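# Stack three bowed boards arch-up on the marked rectangle

## Task

Put all three curved boards into one tidy vertical stack on the rectangle drawn on the mat, each board centred over the board beneath it and lying with its hollow face down so it forms an arch; when finished, no other object on the table may be in contact with the stack.

## Robot and tools

Robot. Two six-joint arms, left_arm and right_arm, each ending in a sixteen-motor hand: right_arm has a right hand, left_arm its mirror-image left hand. Bases in the scene frame: left_arm at (+0.010, +0.390, +0.024) m, right_arm at (-0.044, -0.524, +0.024) m, each turned slightly about z. A post stands behind the arms. Cameras: cam_high and cam_low (896x504), cam_left_wrist and cam_right_wrist (616x616 fisheye).

Frames. Scene frame: origin at table-top height midway between the nominal bases, +z up, +x out over the table, left_arm toward +y. Reported positions (m), quaternions (wxyz) and velocities use it. Pose offsets instead use the axes of each arm's current Hand target. Hand-point axes: +z points along straightened fingers toward the tips, +y out of the palm face (palm at y = -0.063), +x across the palm away from the thumb on the right hand but toward the thumb on the left hand. The hand point sits just past the index/middle knuckles; straight fingertips reach about 0.14 m beyond the knuckles (z = -0.017).

A row is 48 numbers, each in [-1, 1], covering both arms even when one is idle: left_arm dx, dy, dz, rx, ry, rz; then the left hand's 16 motor goals; left current_limit; left speed; then the same 24 for right_arm and its hand. The six pose numbers are an offset, not a pose: measured from that arm's Hand target as it stood when the action or move began, in that target's own axes, with 1.0 = 0.6 m or 180 degrees; rx, ry, rz form a single rotation vector. Every row in an action counts from that same start, and a repeated offset adds motion again. Six zeros means no new request for that arm. The hand numbers are absolute goals, not offsets: 0 is a real goal, so to keep a hand unchanged resend its hand_goal, hand_current_limit and hand_speed.

Motor order per hand: index_mcp, index_abd, index_pip, index_dip, thumb_cmc, thumb_axl, thumb_mcp, thumb_ipl, middle_mcp, middle_abd, middle_pip, middle_dip, ring_mcp, ring_abd, ring_pip, ring_dip. Each maps linearly between its stops (degrees at +1, at -1; value when straight): _mcp (-18, +128; +0.75), _abd (-60, +60; +0.00), _pip (-29, +108; +0.58), _dip (-21, +117; +0.70), thumb_cmc (-20, +120; +0.71), thumb_axl (-27, +140; +0.68), thumb_mcp (-69, +109; +0.23), thumb_ipl (-77, +108; +0.17). Lower values curl fingers toward the palm; lower thumb_cmc brings the thumb across in front of the palm. current_limit maps -1..+1 to 0..550 mA (floor 11 mA); speed gives (speed + 1)/2 of 8.5 rad/s. Initial values: +0.4 and -0.6; they persist until changed.

Tools.
- execute_actions(actions, cameras): actions is a list of actions; each action is up to 15 rows, one per 1/30 s step, the final row held to fill 15 steps (0.5 s). Empty actions returns cameras and full state.
- move(target, speed, blend, stop_force, zero, blocking, cameras): target is one 48-number row or a list of up to 15; every row's offsets count from the same starting Hand targets. Hand points travel straight lines, ignoring obstacles, capped at 10 s. speed in m/s, 0.002 to 3.6, default 0.25 (rotation up to twice that in rad/s). blend in m rounds corners of a list. stop_force 3 to 120 N ends an arm's path when its wrist sensor feels that much push against its motion; use it slowly (about 0.005 m/s) for setting boards down; the whole list must then share the same hand numbers. zero (default true) rezeroes the sensor first. blocking=false returns early; not allowed with stop_force.
- wait(seconds 0 to 3600), stop(), zoom_image(camera, region [x0, y0, x1, y1] pixels, at most 504 each way), show_instructions(), zero_wrist_force(arm), finished_scene(scene 1).

Results. Per arm: end_effector_position, end_effector_quat_wxyz, velocities (omitted when joint velocities are within noise), Hand target (next offsets start here; the hand point often rests a little short of it), joint positions and torques, Wrist force/torque in hand axes plus the peak since last shown. Per hand: hand_goal, hand_measured, hand_current_ma, hand_state (moving, goal, blocked, overload), hand_current_limit, hand_speed. move adds a move: line such as done, off_target, moving, held or fault, and limits=paced (pose clipped) or limits=held (steps withheld). Commanded orientation is clipped to 32 degrees from measured per step.

Avoid. A wrist pushing above about 15 N m, any joint torque at its limit, or roughly 150 N on the arm stops that arm for 10 s. Arms are stiff: aiming past a firm contact can fault. A motor at 495 mA or more for 5 s shuts off for 10 s; keep grip current moderate. Motors heating to 85 °C brake the arm (warning at 70 °C). Do not let the arms or hands press on each other; a clearance check may hold commands that bring them close. Paths whose wrist nears the first joint's axis are refused. Do not drop boards even a few mm, release them while moving, slam or push hard, strike the post, or let anything leave the table. Loose items may be nudged occasionally; check the pile before finishing. After a HAND FAULT line, the rest of that reply's motion calls are skipped.

Each tool is called after "Emit:" as name(argument=value, ...) on one line, values as JSON.

Reference images:

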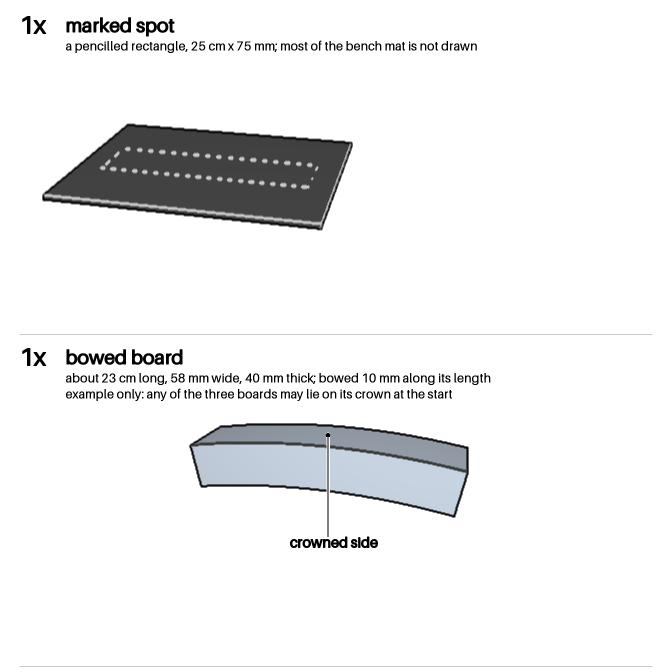

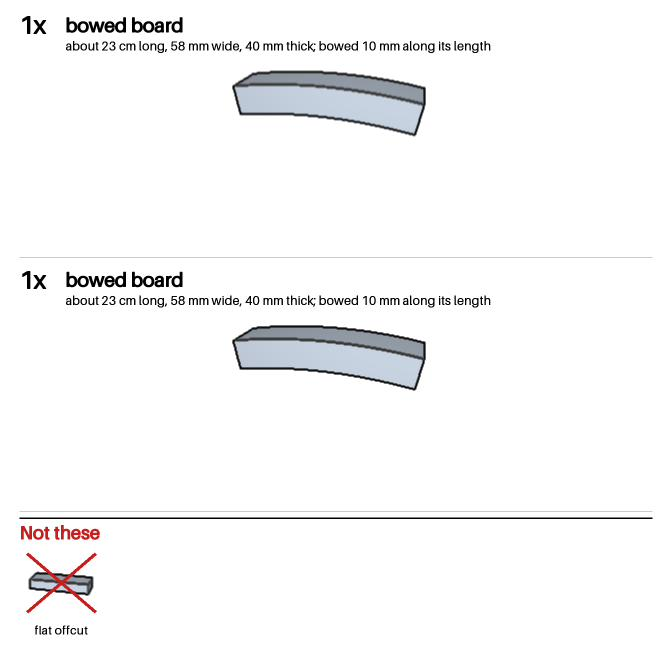

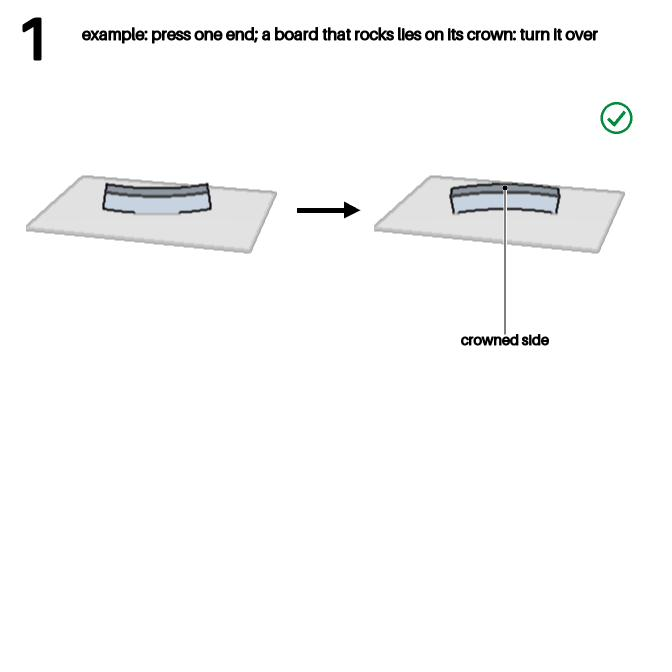

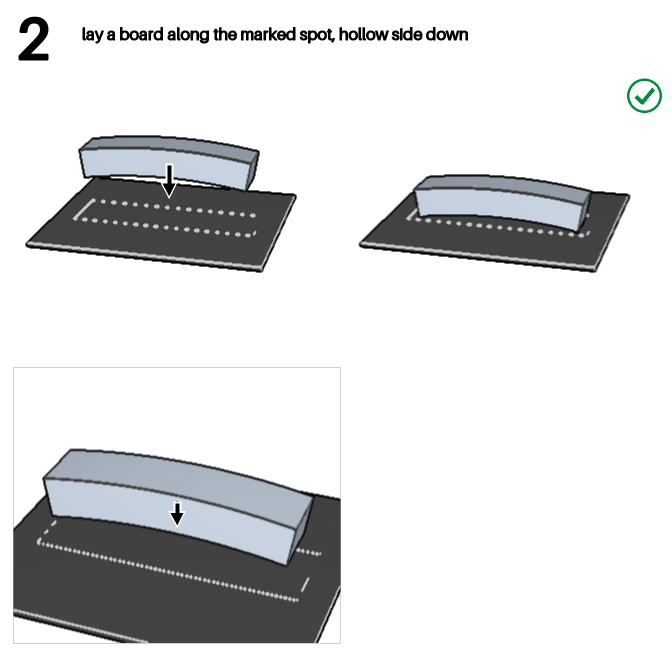

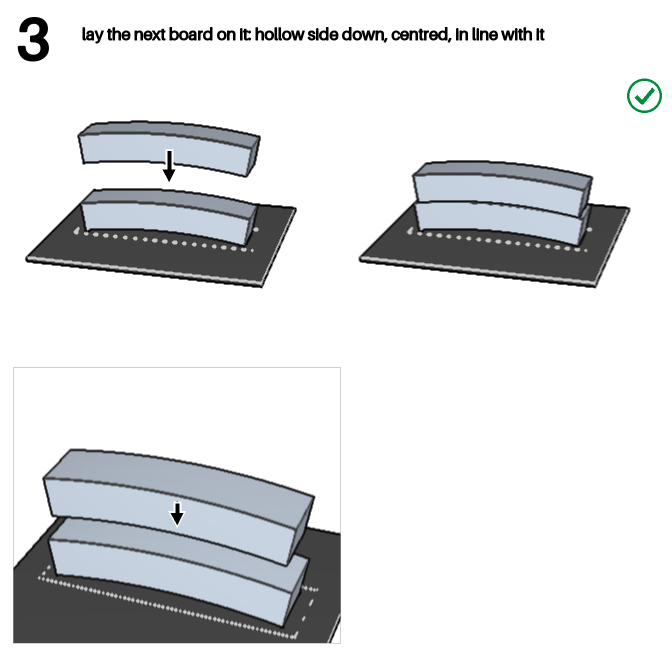

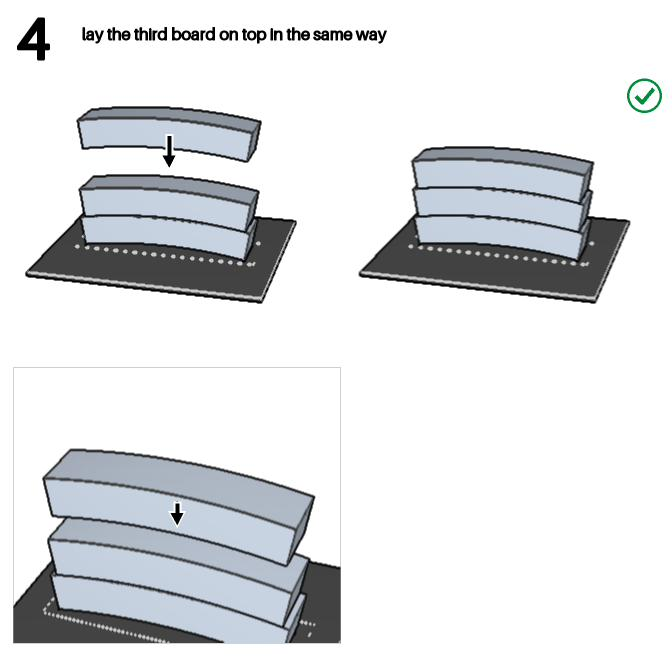

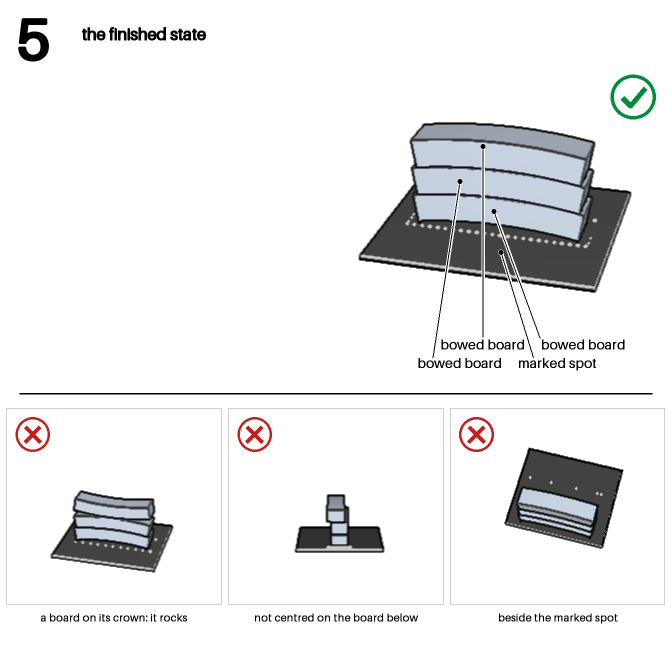

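## Session

Emit:
execute_actions(actions=[])

Scene clock: 0.00 s.
left_arm: end_effector_position=(+0.6746, +0.4257, +0.3678) hand_goal=(+0.754, +0.000, +0.576, +0.696, +0.714, +0.678, +0.226, +0.168, +0.754, +0.000, +0.576, +0.696, +0.754, +0.000, +0.576, +0.696) hand_measured=(+0.7535, +0.0007, +0.5770, +0.6971, +0.7142, +0.6777, +0.2252, +0.1672, +0.7535, +0.0007, +0.5757, +0.6958, +0.7535, +0.0007, +0.5770, +0.6958) hand_current_ma=(+11, -2, -3, -12, -15, -3, +9, -9, -6, -8, +8, +10, -1, +2, +2, +0) hand_state=(goal, goal, goal, goal, goal, goal, goal, goal, goal, goal, goal, goal, goal, goal, goal, goal) hand_current_limit=0.40 hand_speed=-0.60 end_effector_quat_wxyz=(-0.261, +0.701, +0.661, +0.063) | right_arm: end_effector_position=(+0.1803, -0.0629, +0.1452) hand_goal=(+0.754, +0.000, +0.576, +0.696, +0.714, +0.678, +0.226, +0.168, +0.754, +0.000, +0.576, +0.696, +0.754, +0.000, +0.576, +0.696) hand_measured=(+0.7535, -0.0008, +0.5770, +0.6971, +0.7142, +0.6767, +0.2252, +0.1681, +0.7535, +0.0007, +0.5757, +0.6958, +0.7535, +0.0007, +0.5770, +0.6958) hand_current_ma=(+1, -3, +4, -4, -13, -13, -4, +11, -8, -2, -1, -2, +4, +6, +2, +5) hand_state=(goal, goal, goal, goal, goal, goal, goal, goal, goal, goal, goal, goal, goal, goal, goal, goal) hand_current_limit=0.40 hand_speed=-0.60 end_effector_quat_wxyz=(+0.357, +0.078, +0.909, -0.198)
Joint positions: left_arm=[3.268 -1.915 -1.182 -1.871 2.055 0.064] | right_arm=[1.252 -1.378 2.139 -2.087 -2.385 -0.09]
Joint velocities: within noise
Joint torques (N m): no reading
Wrist force (N): no reading
Wrist torque (N m): no reading
Wrist force, peak (N): no reading
Hand target: left_arm +0.6746, +0.4257, +0.3678; -0.261, +0.701, +0.661, +0.063 | right_arm +0.1803, -0.0629, +0.1452; +0.357, +0.078, +0.909, -0.198

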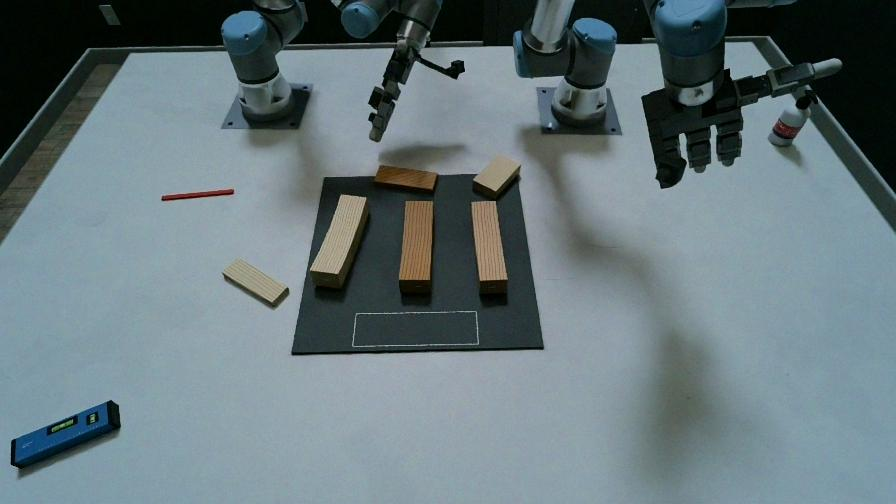

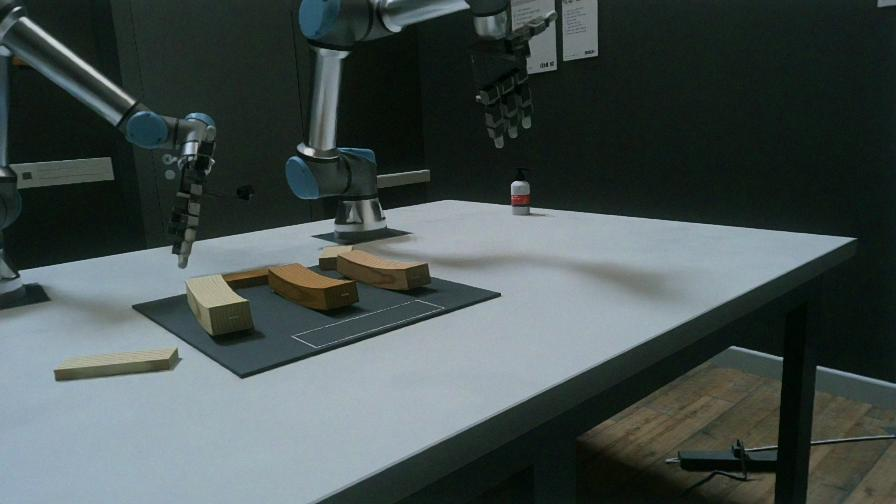

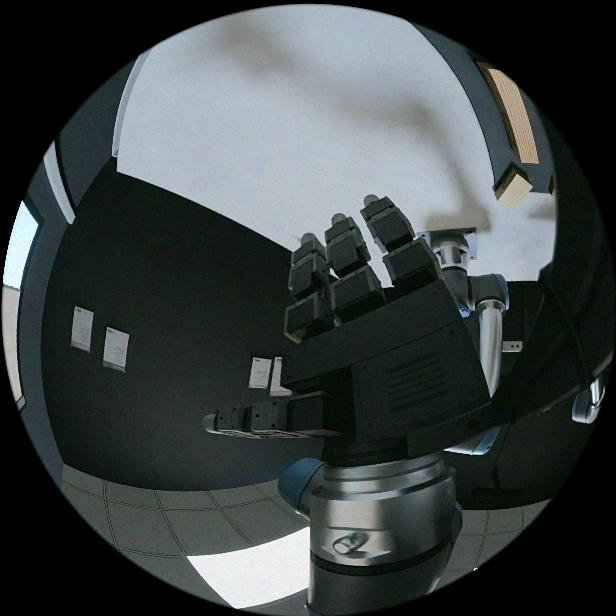

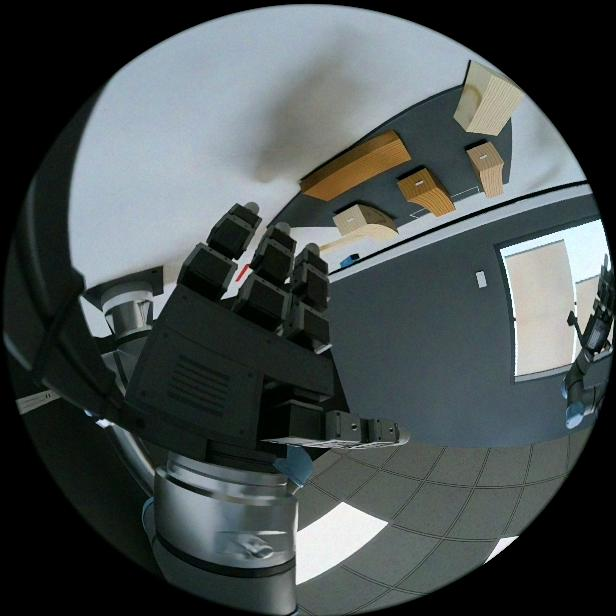

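Emit:
zoom_image(camera="cam_high", region=[280, 140, 560, 360])

Emit:
zoom_image(camera="cam_low", region=[130, 230, 510, 390])

Emit:
zoom_image(camera="cam_right_wrist", region=[290, 50, 540, 260])

Scaled by 1.800 from the camera's image (finer frame: 1280x720).

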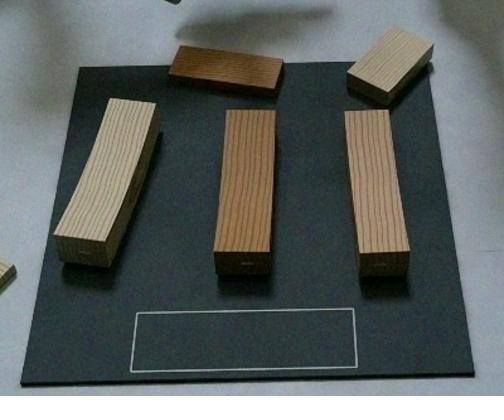

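Scaled by 1.326 from the camera's image (finer frame: 1280x720).

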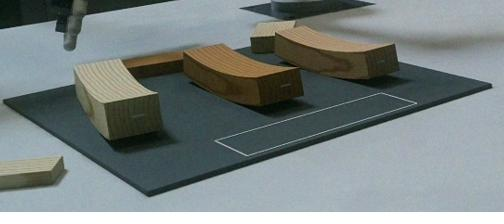

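Scaled by 2.016 from the camera's image (finer frame: 880x880).

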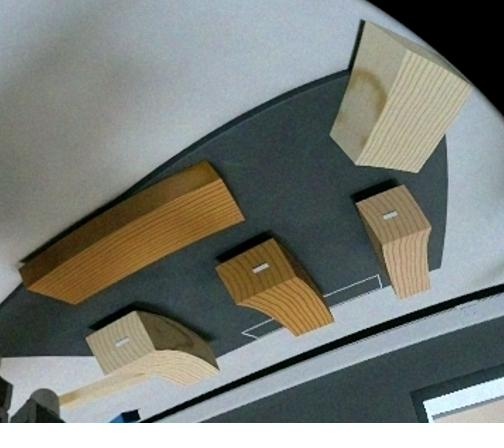

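Emit:
move(target=[-0.2893,-0.1137,-0.0742,0.3308,-0.4731,-0.3262, 0.178,0,0.212,0.551,-0.514,0.677,0.11,0.168,0.98,0,0.576,0.696,0.98,0,0.576,0.696,0.2,-0.6, 0,0,0,0,0,0,0.754,0,0.576,0.696,0.714,0.678,0.226,0.168,0.754,0,0.576,0.696,0.754,0,0.576,0.696,0.4,-0.6], speed=0.2, cameras=["all"])

Scene clock: 283.17 s.
left_arm: end_effector_position=(+0.6001, +0.2499, +0.3500) hand_goal=(+0.178, +0.000, +0.212, +0.552, -0.514, +0.678, +0.110, +0.168, +0.980, +0.000, +0.576, +0.696, +0.980, +0.000, +0.576, +0.696) hand_measured=(+0.1734, +0.0021, +0.2061, +0.5531, -0.5240, +0.6746, +0.1025, +0.1672, +0.9621, +0.0007, +0.5757, +0.6958, +0.9597, +0.0080, +0.5757, +0.6958) hand_current_ma=(+15, -4, -2, +2, -11, +0, -3, -2, -11, -9, +7, -13, -10, -5, -1, +5) hand_state=(goal, goal, goal, goal, goal, goal, goal, goal, goal, goal, goal, goal, blocked, goal, goal, goal) hand_current_limit=0.20 hand_speed=-0.60 end_effector_quat_wxyz=(+0.001, -0.001, +0.819, -0.574) | right_arm: end_effector_position=(+0.1803, -0.0629, +0.1452) hand_goal=(+0.754, +0.000, +0.576, +0.696, +0.714, +0.678, +0.226, +0.168, +0.754, +0.000, +0.576, +0.696, +0.754, +0.000, +0.576, +0.696) hand_measured=(+0.7511, -0.0008, +0.5770, +0.6958, +0.7154, +0.6767, +0.2242, +0.1672, +0.7523, +0.0007, +0.5770, +0.6958, +0.7498, -0.0023, +0.5770, +0.6958) hand_current_ma=(-4, -6, +4, -8, -12, -11, -7, +7, -10, -3, -2, -7, -1, +7, -3, +9) hand_state=(goal, goal, goal, goal, goal, goal, goal, goal, goal, goal, goal, goal, goal, goal, goal, goal) hand_current_limit=0.40 hand_speed=-0.60 end_effector_quat_wxyz=(+0.357, +0.078, +0.909, -0.198)
Joint positions: left_arm=[3.492 -1.881 -1.313 -2.188 0.451 -0.848] | right_arm=[1.252 -1.378 2.139 -2.087 -2.385 -0.09]
Joint torques (N m): left_arm=[-10.11 25.57 35.31 -0.39 0.38 2] | right_arm=[-0.49 -25.41 -15.75 -1.98 -1.49 0.59]
Wrist force (N): left_arm=[-0.9 1.6 0.8] | right_arm=[0.4 0.2 0.8]
Wrist torque (N m): left_arm=[0.28 -0.08 -0.31] | right_arm=[-0.04 -0.07 0.04]
Wrist force, peak (N): left_arm=[-1.1 1.8 0.8] | right_arm=[0.7 0.0 1.0]
Hand target: left_arm +0.6002, +0.2499, +0.3500; +0.001, -0.001, +0.819, -0.574 | right_arm +0.1803, -0.0629, +0.1452; +0.357, +0.078, +0.909, -0.198
Off the commanded pose: left_arm 0.000 m, 0 deg | right_arm 0.000 m, 0 deg.
move: done
cam_left_wrist: T_world_to_cam=[[0.79189, -0.2262, 0.56723, -0.65152], [-0.39248, 0.52309, 0.75653, -0.21122], [-0.46784, -0.82171, 0.32545, 0.49612]] pos_world=[0.66514, 0.37078, 0.36789]

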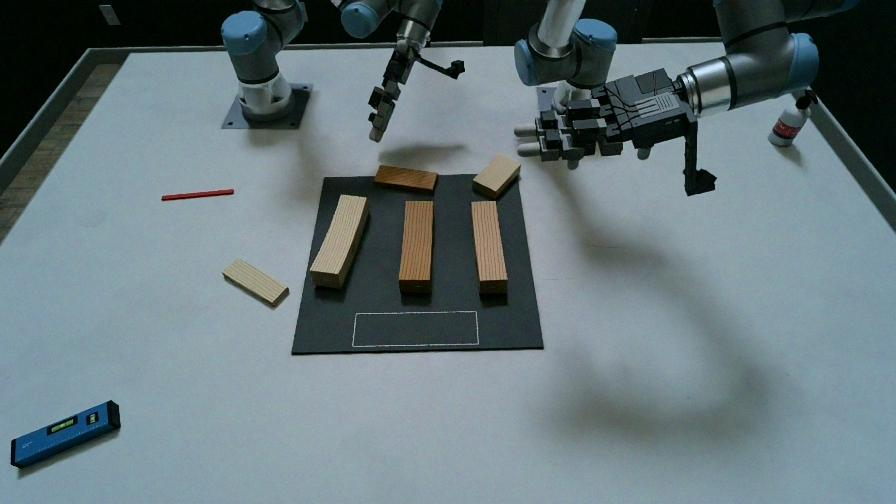

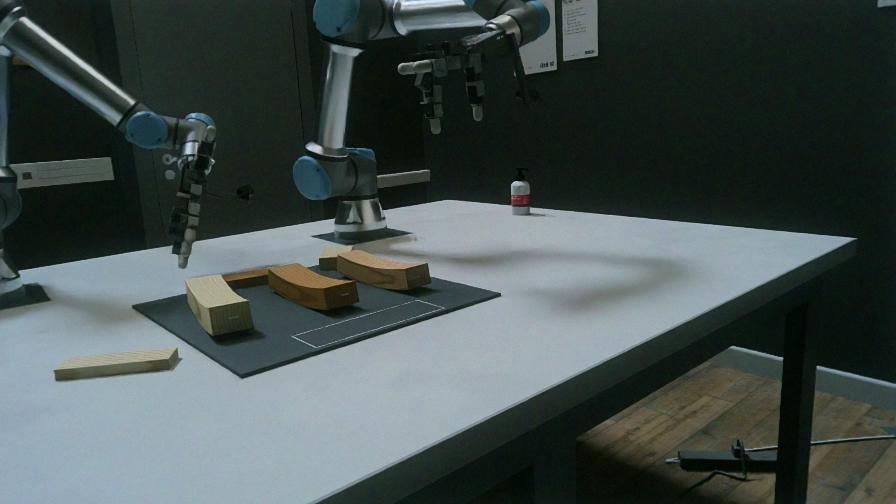

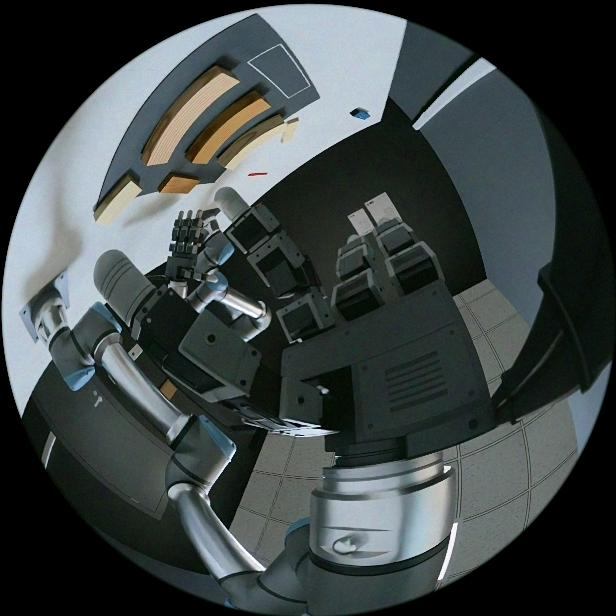

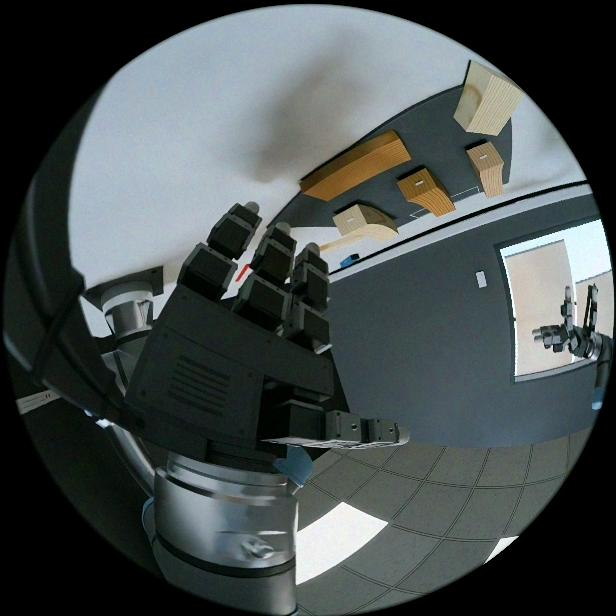

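Emit:
move(target=[-0.0667,0.2189,0.4220,0,0,0, 0.178,0,0.212,0.551,-0.514,0.677,0.11,0.168,0.98,0,0.576,0.696,0.98,0,0.576,0.696,0.2,-0.6, 0,0,0,0,0,0,0.754,0,0.576,0.696,0.714,0.678,0.226,0.168,0.754,0,0.576,0.696,0.754,0,0.576,0.696,0.4,-0.6], speed=0.2, cameras=["cam_high","cam_low","cam_left_wrist"])

Scene clock: 293.17 s.
left_arm: end_effector_position=(+0.6407, +0.0568, +0.1402) hand_goal=(+0.178, +0.000, +0.212, +0.552, -0.514, +0.678, +0.110, +0.168, +0.980, +0.000, +0.576, +0.696, +0.980, +0.000, +0.576, +0.696) hand_measured=(+0.1722, +0.0007, +0.2049, +0.5531, -0.5240, +0.6746, +0.1045, +0.1681, +0.9621, +0.0007, +0.5757, +0.6958, +0.9585, +0.0080, +0.5770, +0.6958) hand_current_ma=(+12, -4, +9, -13, -15, +7, +8, +12, -21, -12, -2, -2, -4, +7, -1, +6) hand_state=(goal, goal, goal, goal, goal, goal, goal, goal, goal, goal, goal, goal, blocked, goal, goal, goal) hand_current_limit=0.20 hand_speed=-0.60 end_effector_quat_wxyz=(+0.001, -0.001, +0.819, -0.574) | right_arm: end_effector_position=(+0.1803, -0.0629, +0.1452) hand_goal=(+0.754, +0.000, +0.576, +0.696, +0.714, +0.678, +0.226, +0.168, +0.754, +0.000, +0.576, +0.696, +0.754, +0.000, +0.576, +0.696) hand_measured=(+0.7498, +0.0007, +0.5757, +0.6958, +0.7142, +0.6777, +0.2242, +0.1681, +0.7523, +0.0007, +0.5770, +0.6958, +0.7511, +0.0007, +0.5770, +0.6958) hand_current_ma=(-1, -5, +5, -3, -7, -8, -4, +9, -10, -6, -6, +1, +1, +3, +1, +4) hand_state=(goal, goal, goal, goal, goal, goal, goal, goal, goal, goal, goal, goal, goal, goal, goal, goal) hand_current_limit=0.40 hand_speed=-0.60 end_effector_quat_wxyz=(+0.357, +0.078, +0.909, -0.198)
Joint positions: left_arm=[3.177 -2.19 -1.611 -0.849 0.349 -1.636] | right_arm=[1.252 -1.378 2.139 -2.087 -2.385 -0.09]
Joint torques (N m): left_arm=[5.21 46.75 8 2.04 -0.9 1.11] | right_arm=[0.27 -25.6 -16.52 -2.17 -1.49 0.63]
Wrist force (N): left_arm=[-0.5 1.5 0.5] | right_arm=[0.4 0.1 0.7]
Wrist torque (N m): left_arm=[0.31 -0.18 -0.27] | right_arm=[-0.05 -0.07 0.05]
Wrist force, peak (N): left_arm=[-0.5 2.7 1.7] | right_arm=[0.6 -0.2 0.9]
Hand target: left_arm +0.6407, +0.0568, +0.1401; +0.001, -0.001, +0.819, -0.574 | right_arm +0.1803, -0.0629, +0.1452; +0.357, +0.078, +0.909, -0.198
Off the commanded pose: left_arm 0.000 m, 0 deg | right_arm 0.000 m, 0 deg.
move: done
cam_left_wrist: T_world_to_cam=[[0.79187, -0.22633, 0.5672, -0.60823], [-0.39238, 0.52315, 0.75654, 0.06432], [-0.46796, -0.82164, 0.32546, 0.42474]] pos_world=[0.70564, 0.17768, 0.15809]

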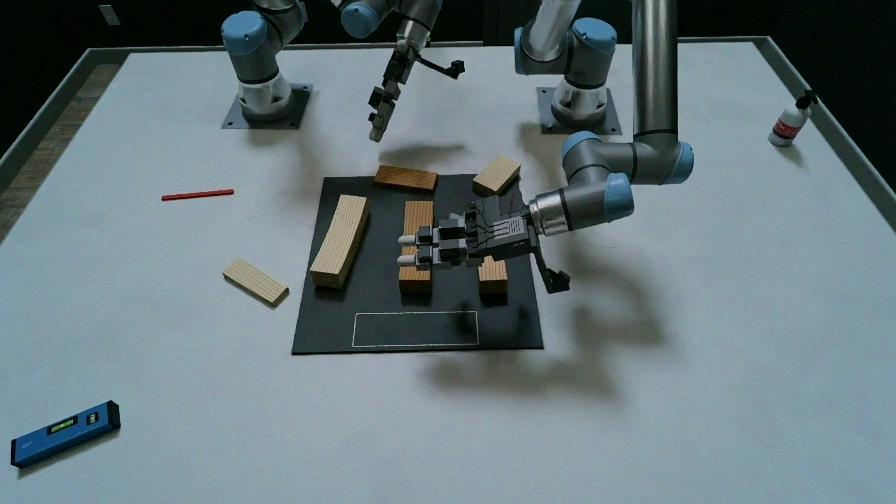

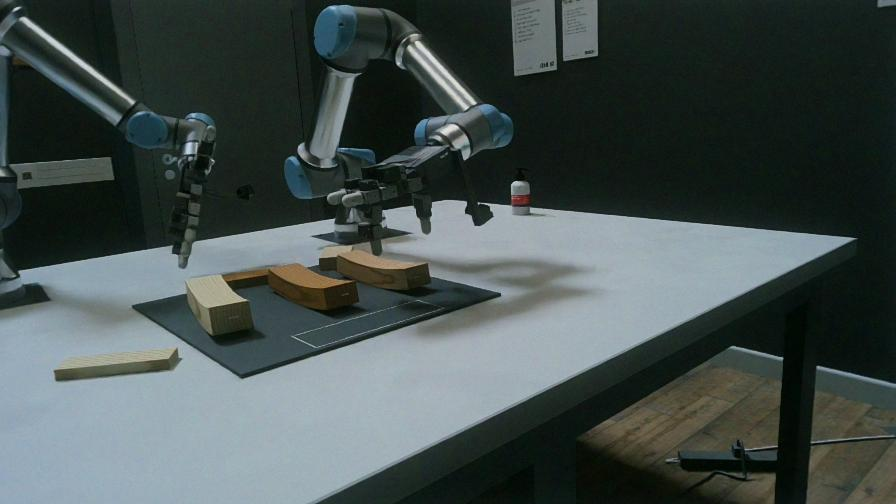

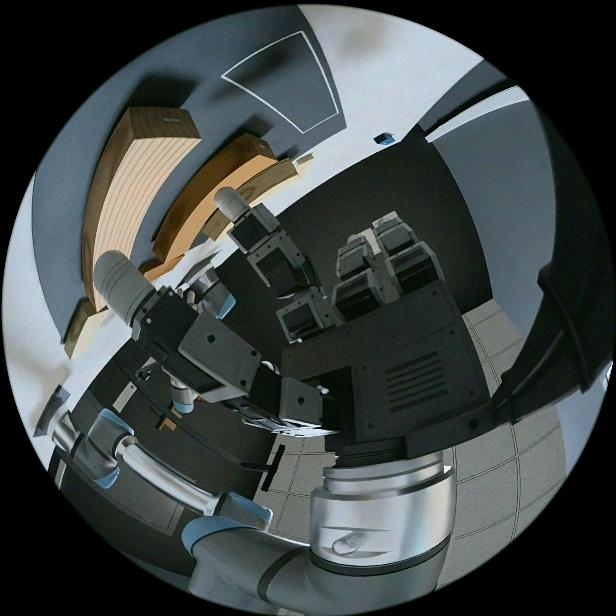

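Emit:
move(target=[0,0.1145,0.0363,0,0,0, 0.178,0,0.212,0.551,-0.514,0.677,0.11,0.168,0.98,0,0.576,0.696,0.98,0,0.576,0.696,0.2,-0.6, 0,0,0,0,0,0,0.754,0,0.576,0.696,0.714,0.678,0.226,0.168,0.754,0,0.576,0.696,0.754,0,0.576,0.696,0.4,-0.6], speed=0.06, stop_force=10, cameras=["cam_high","cam_low","cam_left_wrist"])

Emit:
zoom_image(camera="cam_high", region=[380, 160, 600, 320])

Emit:
zoom_image(camera="cam_low", region=[250, 150, 520, 350])

Scene clock: 300.60 s.
left_arm: end_effector_position=(+0.6408, +0.0598, +0.0681) hand_goal=(+0.178, +0.000, +0.212, +0.552, -0.514, +0.678, +0.110, +0.168, +0.980, +0.000, +0.576, +0.696, +0.980, +0.000, +0.576, +0.696) hand_measured=(+0.1734, -0.0008, +0.2049, +0.5518, -0.5240, +0.6746, +0.1055, +0.1672, +0.9633, -0.0008, +0.5770, +0.6971, +0.9585, +0.0065, +0.5757, +0.6971) hand_current_ma=(+2, +7, -4, -16, -8, +0, +1, +3, -21, -12, -5, +0, -16, -3, +12, -6) hand_state=(goal, goal, goal, goal, goal, goal, goal, goal, goal, goal, goal, goal, blocked, goal, goal, goal) hand_current_limit=0.20 hand_speed=-0.60 end_effector_quat_wxyz=(+0.001, -0.001, +0.819, -0.574) | right_arm: end_effector_position=(+0.1803, -0.0629, +0.1452) hand_goal=(+0.754, +0.000, +0.576, +0.696, +0.714, +0.678, +0.226, +0.168, +0.754, +0.000, +0.576, +0.696, +0.754, +0.000, +0.576, +0.696) hand_measured=(+0.7511, -0.0008, +0.5770, +0.6971, +0.7154, +0.6767, +0.2242, +0.1681, +0.7523, +0.0007, +0.5782, +0.6958, +0.7498, +0.0007, +0.5770, +0.6958) hand_current_ma=(+0, -5, +7, +2, +0, -7, -3, +11, -12, -8, -2, -5, -1, +6, +2, +3) hand_state=(goal, goal, goal, goal, goal, goal, goal, goal, goal, goal, goal, goal, goal, goal, goal, goal) hand_current_limit=0.40 hand_speed=-0.60 end_effector_quat_wxyz=(+0.357, +0.078, +0.909, -0.198)
Joint positions: left_arm=[3.182 -2.3 -1.644 -0.719 0.349 -1.623] | right_arm=[1.252 -1.378 2.139 -2.087 -2.385 -0.09]
Joint torques (N m): left_arm=[-8.79 60.7 30.76 0.79 -4 -1.47] | right_arm=[0.24 -25.84 -16.49 -2.32 -1.67 0.55]
Wrist force (N): left_arm=[-0.5 1.6 0.3] | right_arm=[0.0 0.0 0.9]
Wrist torque (N m): left_arm=[0.32 -0.19 -0.26] | right_arm=[-0.07 -0.03 0.01]
Wrist force, peak (N): left_arm=[-0.7 2.2 0.6] | right_arm=[0.5 0.0 1.0]
Hand target: left_arm +0.6407, +0.0598, +0.0681; +0.001, -0.001, +0.819, -0.574 | right_arm +0.1803, -0.0629, +0.1452; +0.357, +0.078, +0.909, -0.198
Off the commanded pose: left_arm 0.000 m, 0 deg | right_arm 0.000 m, 0 deg.
move: done
cam_left_wrist: T_world_to_cam=[[0.79193, -0.22613, 0.5672, -0.56681], [-0.39239, 0.52326, 0.75646, 0.11733], [-0.46785, -0.82162, 0.32565, 0.45063]] pos_world=[0.70574, 0.18068, 0.08599]

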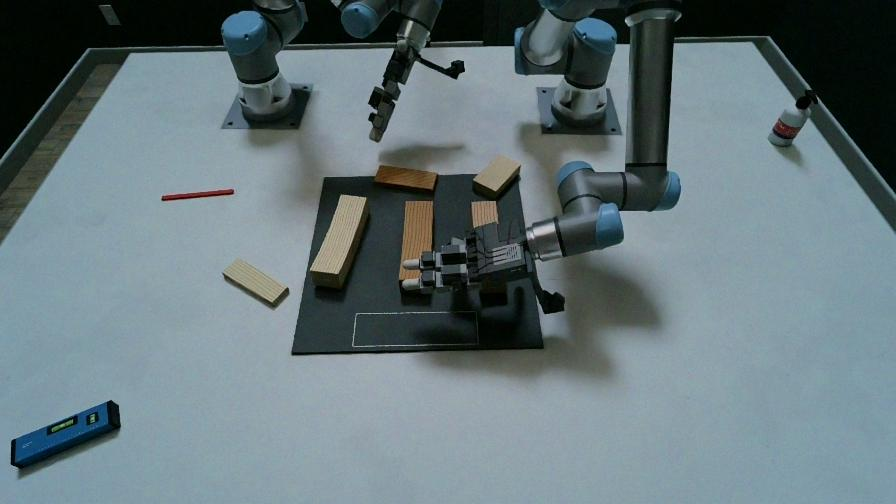

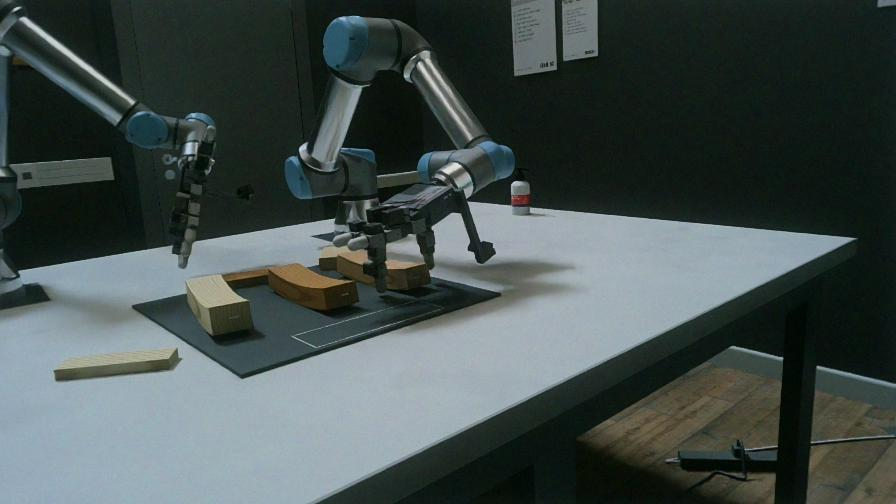

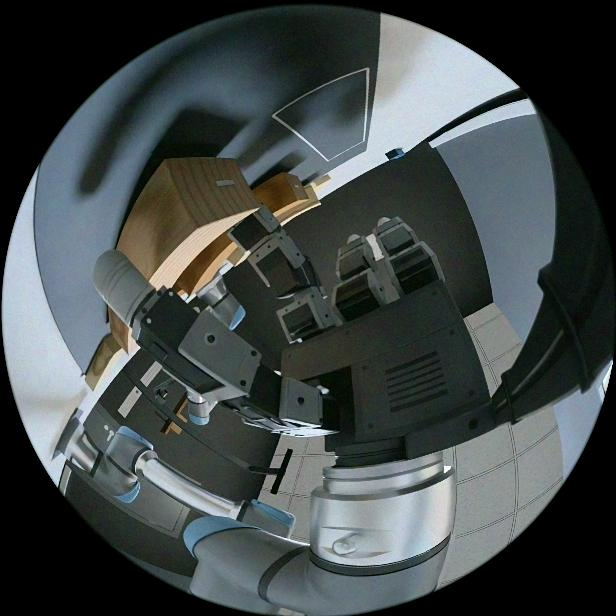

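Scaled by 2.291 from the camera's image (finer frame: 1280x720).

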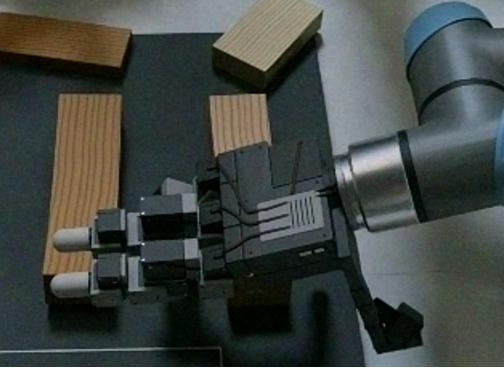

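Scaled by 1.867 from the camera's image (finer frame: 1280x720).

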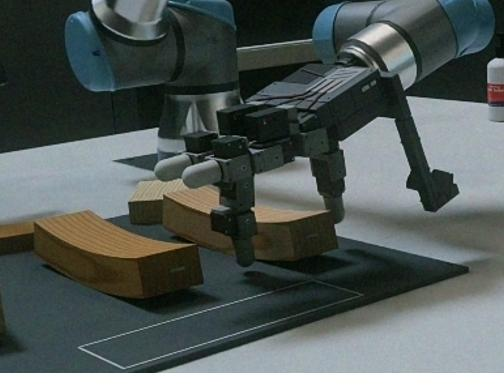

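Emit:
move(target=[0,0,0,0,0,0, -0.03,0,0.212,0.551,-0.514,0.677,-0.1,0.168,0.98,0,0.576,0.696,0.98,0,0.576,0.696,0.2,-0.85, 0,0,0,0,0,0,0.754,0,0.576,0.696,0.714,0.678,0.226,0.168,0.754,0,0.576,0.696,0.754,0,0.576,0.696,0.4,-0.6], cameras=["cam_high","cam_low","cam_left_wrist"])

Emit:
zoom_image(camera="cam_low", region=[250, 150, 520, 350])

Emit:
zoom_image(camera="cam_left_wrist", region=[80, 100, 380, 400])

Scene clock: 306.53 s.
left_arm: end_effector_position=(+0.6407, +0.0598, +0.0681) hand_goal=(-0.030, +0.000, +0.212, +0.552, -0.514, +0.678, -0.100, +0.168, +0.980, +0.000, +0.576, +0.696, +0.980, +0.000, +0.576, +0.696) hand_measured=(+0.0251, +0.0007, +0.2241, +0.5531, -0.5253, +0.6735, -0.0301, +0.1815, +0.9621, -0.0008, +0.5757, +0.6958, +0.9585, +0.0065, +0.5757, +0.6971) hand_current_ma=(+32, -11, +0, -9, -4, +6, +69, +4, -12, -9, -5, -10, -3, -3, +4, +5) hand_state=(blocked, goal, goal, goal, goal, goal, blocked, goal, goal, goal, goal, goal, blocked, goal, goal, goal) hand_current_limit=0.20 hand_speed=-0.85 end_effector_quat_wxyz=(+0.001, -0.001, +0.819, -0.574) | right_arm: end_effector_position=(+0.1803, -0.0629, +0.1452) hand_goal=(+0.754, +0.000, +0.576, +0.696, +0.714, +0.678, +0.226, +0.168, +0.754, +0.000, +0.576, +0.696, +0.754, +0.000, +0.576, +0.696) hand_measured=(+0.7511, +0.0007, +0.5770, +0.6971, +0.7142, +0.6777, +0.2242, +0.1681, +0.7511, +0.0007, +0.5770, +0.6958, +0.7511, +0.0007, +0.5770, +0.6958) hand_current_ma=(-3, -5, +5, -4, -6, -12, -3, +9, -8, -9, +0, +0, -2, +0, +1, +4) hand_state=(goal, goal, goal, goal, goal, goal, goal, goal, goal, goal, goal, goal, goal, goal, goal, goal) hand_current_limit=0.40 hand_speed=-0.60 end_effector_quat_wxyz=(+0.357, +0.078, +0.909, -0.198)
Joint positions: left_arm=[3.182 -2.3 -1.644 -0.719 0.349 -1.623] | right_arm=[1.252 -1.378 2.139 -2.087 -2.385 -0.09]
Joint torques (N m): left_arm=[-8.11 61.02 30.2 0.76 -1.05 -1.67] | right_arm=[-0.43 -25.87 -16.8 -2.34 -1.81 0.52]
Wrist force (N): left_arm=[-0.7 1.5 0.0] | right_arm=[0.7 0.2 0.5]
Wrist torque (N m): left_arm=[0.34 -0.18 -0.25] | right_arm=[-0.01 -0.10 0.06]
Wrist force, peak (N): left_arm=[-0.8 1.9 0.6] | right_arm=[0.8 0.2 1.0]
Hand target: left_arm +0.6407, +0.0598, +0.0681; +0.001, -0.001, +0.819, -0.574 | right_arm +0.1803, -0.0629, +0.1452; +0.357, +0.078, +0.909, -0.198
Off the commanded pose: left_arm 0.000 m, 0 deg | right_arm 0.000 m, 0 deg.
move: done
cam_left_wrist: T_world_to_cam=[[0.79193, -0.22613, 0.5672, -0.56681], [-0.39239, 0.52326, 0.75646, 0.11733], [-0.46785, -0.82162, 0.32565, 0.45063]] pos_world=[0.70574, 0.18068, 0.08599]

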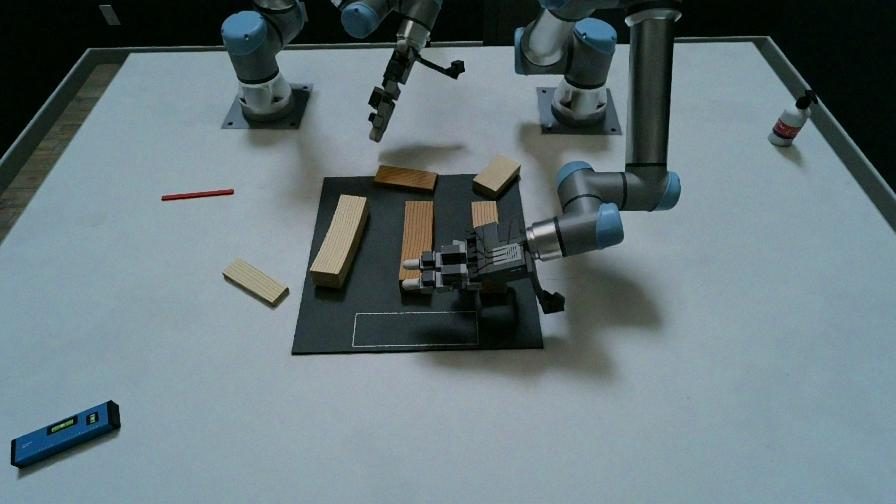

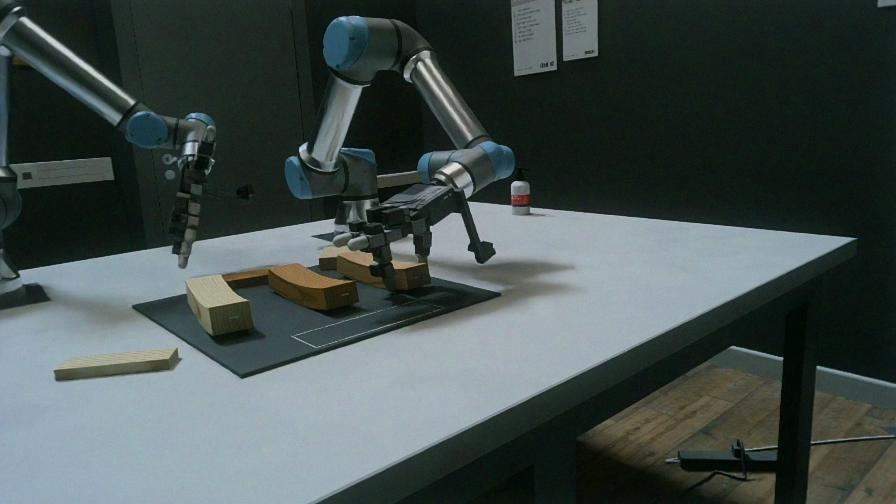

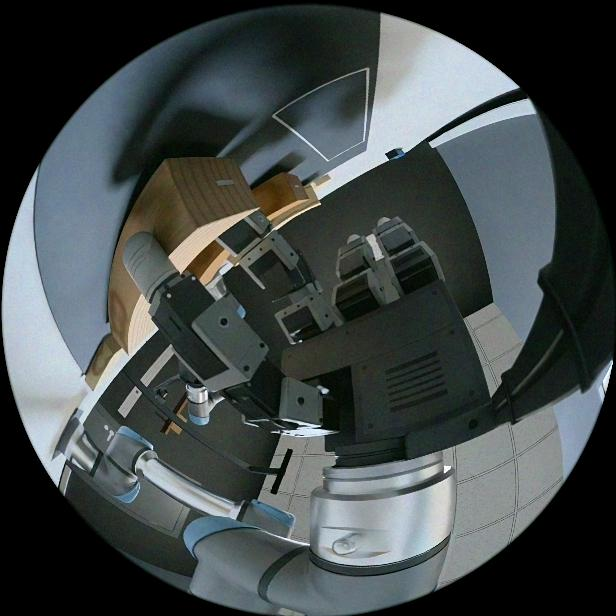

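Scaled by 1.867 from the camera's image (finer frame: 1280x720).

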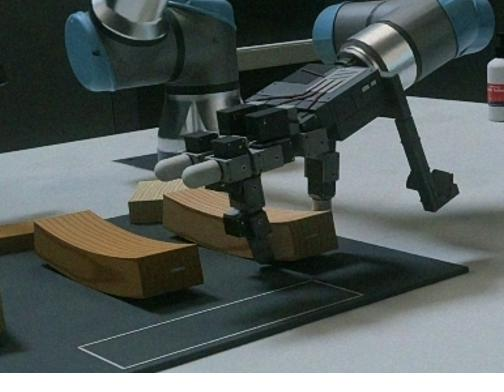

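Scaled by 1.680 from the camera's image (finer frame: 880x880).

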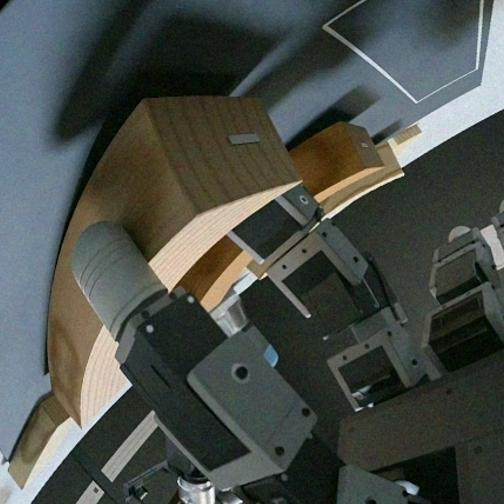

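Emit:
move(target=[0,0,0,0,0,0, -0.15,0,0.18,0.551,-0.514,0.677,-0.2,0.14,0.98,0,0.576,0.696,0.98,0,0.576,0.696,0.3,-0.85, 0,0,0,0,0,0,0.754,0,0.576,0.696,0.714,0.678,0.226,0.168,0.754,0,0.576,0.696,0.754,0,0.576,0.696,0.4,-0.6], cameras=["cam_left_wrist"])

Scene clock: 310.33 s.
left_arm: end_effector_position=(+0.6407, +0.0598, +0.0681) hand_goal=(-0.150, +0.000, +0.180, +0.552, -0.514, +0.678, -0.200, +0.140, +0.980, +0.000, +0.576, +0.696, +0.980, +0.000, +0.576, +0.696) hand_measured=(+0.0263, -0.0008, +0.2331, +0.5748, -0.5353, +0.6746, -0.0509, +0.1834, +0.9621, +0.0007, +0.5757, +0.6958, +0.9597, +0.0080, +0.5757, +0.6971) hand_current_ma=(+212, -1, +36, -13, -20, -3, +202, +21, -19, -2, -2, -8, -7, +1, +6, -5) hand_state=(blocked, goal, blocked, blocked, blocked, goal, blocked, blocked, goal, goal, goal, goal, blocked, goal, goal, goal) hand_current_limit=0.30 hand_speed=-0.85 end_effector_quat_wxyz=(+0.001, -0.001, +0.819, -0.574) | right_arm: end_effector_position=(+0.1803, -0.0629, +0.1452) hand_goal=(+0.754, +0.000, +0.576, +0.696, +0.714, +0.678, +0.226, +0.168, +0.754, +0.000, +0.576, +0.696, +0.754, +0.000, +0.576, +0.696) hand_measured=(+0.7498, +0.0007, +0.5757, +0.6945, +0.7142, +0.6767, +0.2252, +0.1681, +0.7511, -0.0008, +0.5757, +0.6958, +0.7511, -0.0008, +0.5770, +0.6958) hand_current_ma=(-3, -8, +7, -5, -6, -14, -7, +12, -9, -2, -8, -6, -3, +5, +3, +5) hand_state=(goal, goal, goal, goal, goal, goal, goal, goal, goal, goal, goal, goal, goal, goal, goal, goal) hand_current_limit=0.40 hand_speed=-0.60 end_effector_quat_wxyz=(+0.357, +0.078, +0.909, -0.198)
Joint positions: left_arm=[3.182 -2.3 -1.644 -0.719 0.349 -1.623] | right_arm=[1.252 -1.378 2.139 -2.087 -2.385 -0.09]
Joint torques (N m): left_arm=[-9.29 57.58 27.75 1.44 0.18 -0.91] | right_arm=[-0.28 -26.62 -16.5 -2.48 -1.66 0.54]
Wrist force (N): left_arm=[-1.2 0.9 0.1] | right_arm=[0.6 -0.2 1.0]
Wrist torque (N m): left_arm=[0.31 -0.13 -0.28] | right_arm=[-0.11 -0.10 0.05]
Wrist force, peak (N): left_arm=[-0.9 1.7 0.0] | right_arm=[0.3 -0.1 1.1]
Hand target: left_arm +0.6407, +0.0598, +0.0681; +0.001, -0.001, +0.819, -0.574 | right_arm +0.1803, -0.0629, +0.1452; +0.357, +0.078, +0.909, -0.198
Off the commanded pose: left_arm 0.000 m, 0 deg | right_arm 0.000 m, 0 deg.
move: done
cam_left_wrist: T_world_to_cam=[[0.7919, -0.22617, 0.56722, -0.56678], [-0.39242, 0.5232, 0.75648, 0.11736], [-0.46786, -0.82165, 0.32557, 0.45065]] pos_world=[0.70574, 0.18068, 0.08599]

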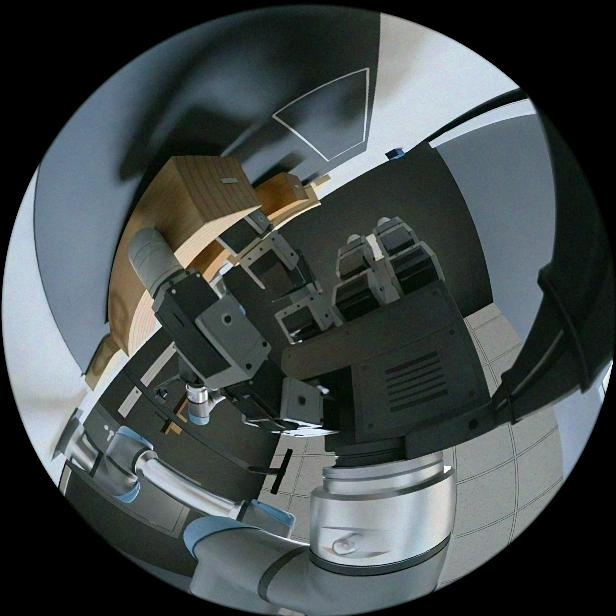

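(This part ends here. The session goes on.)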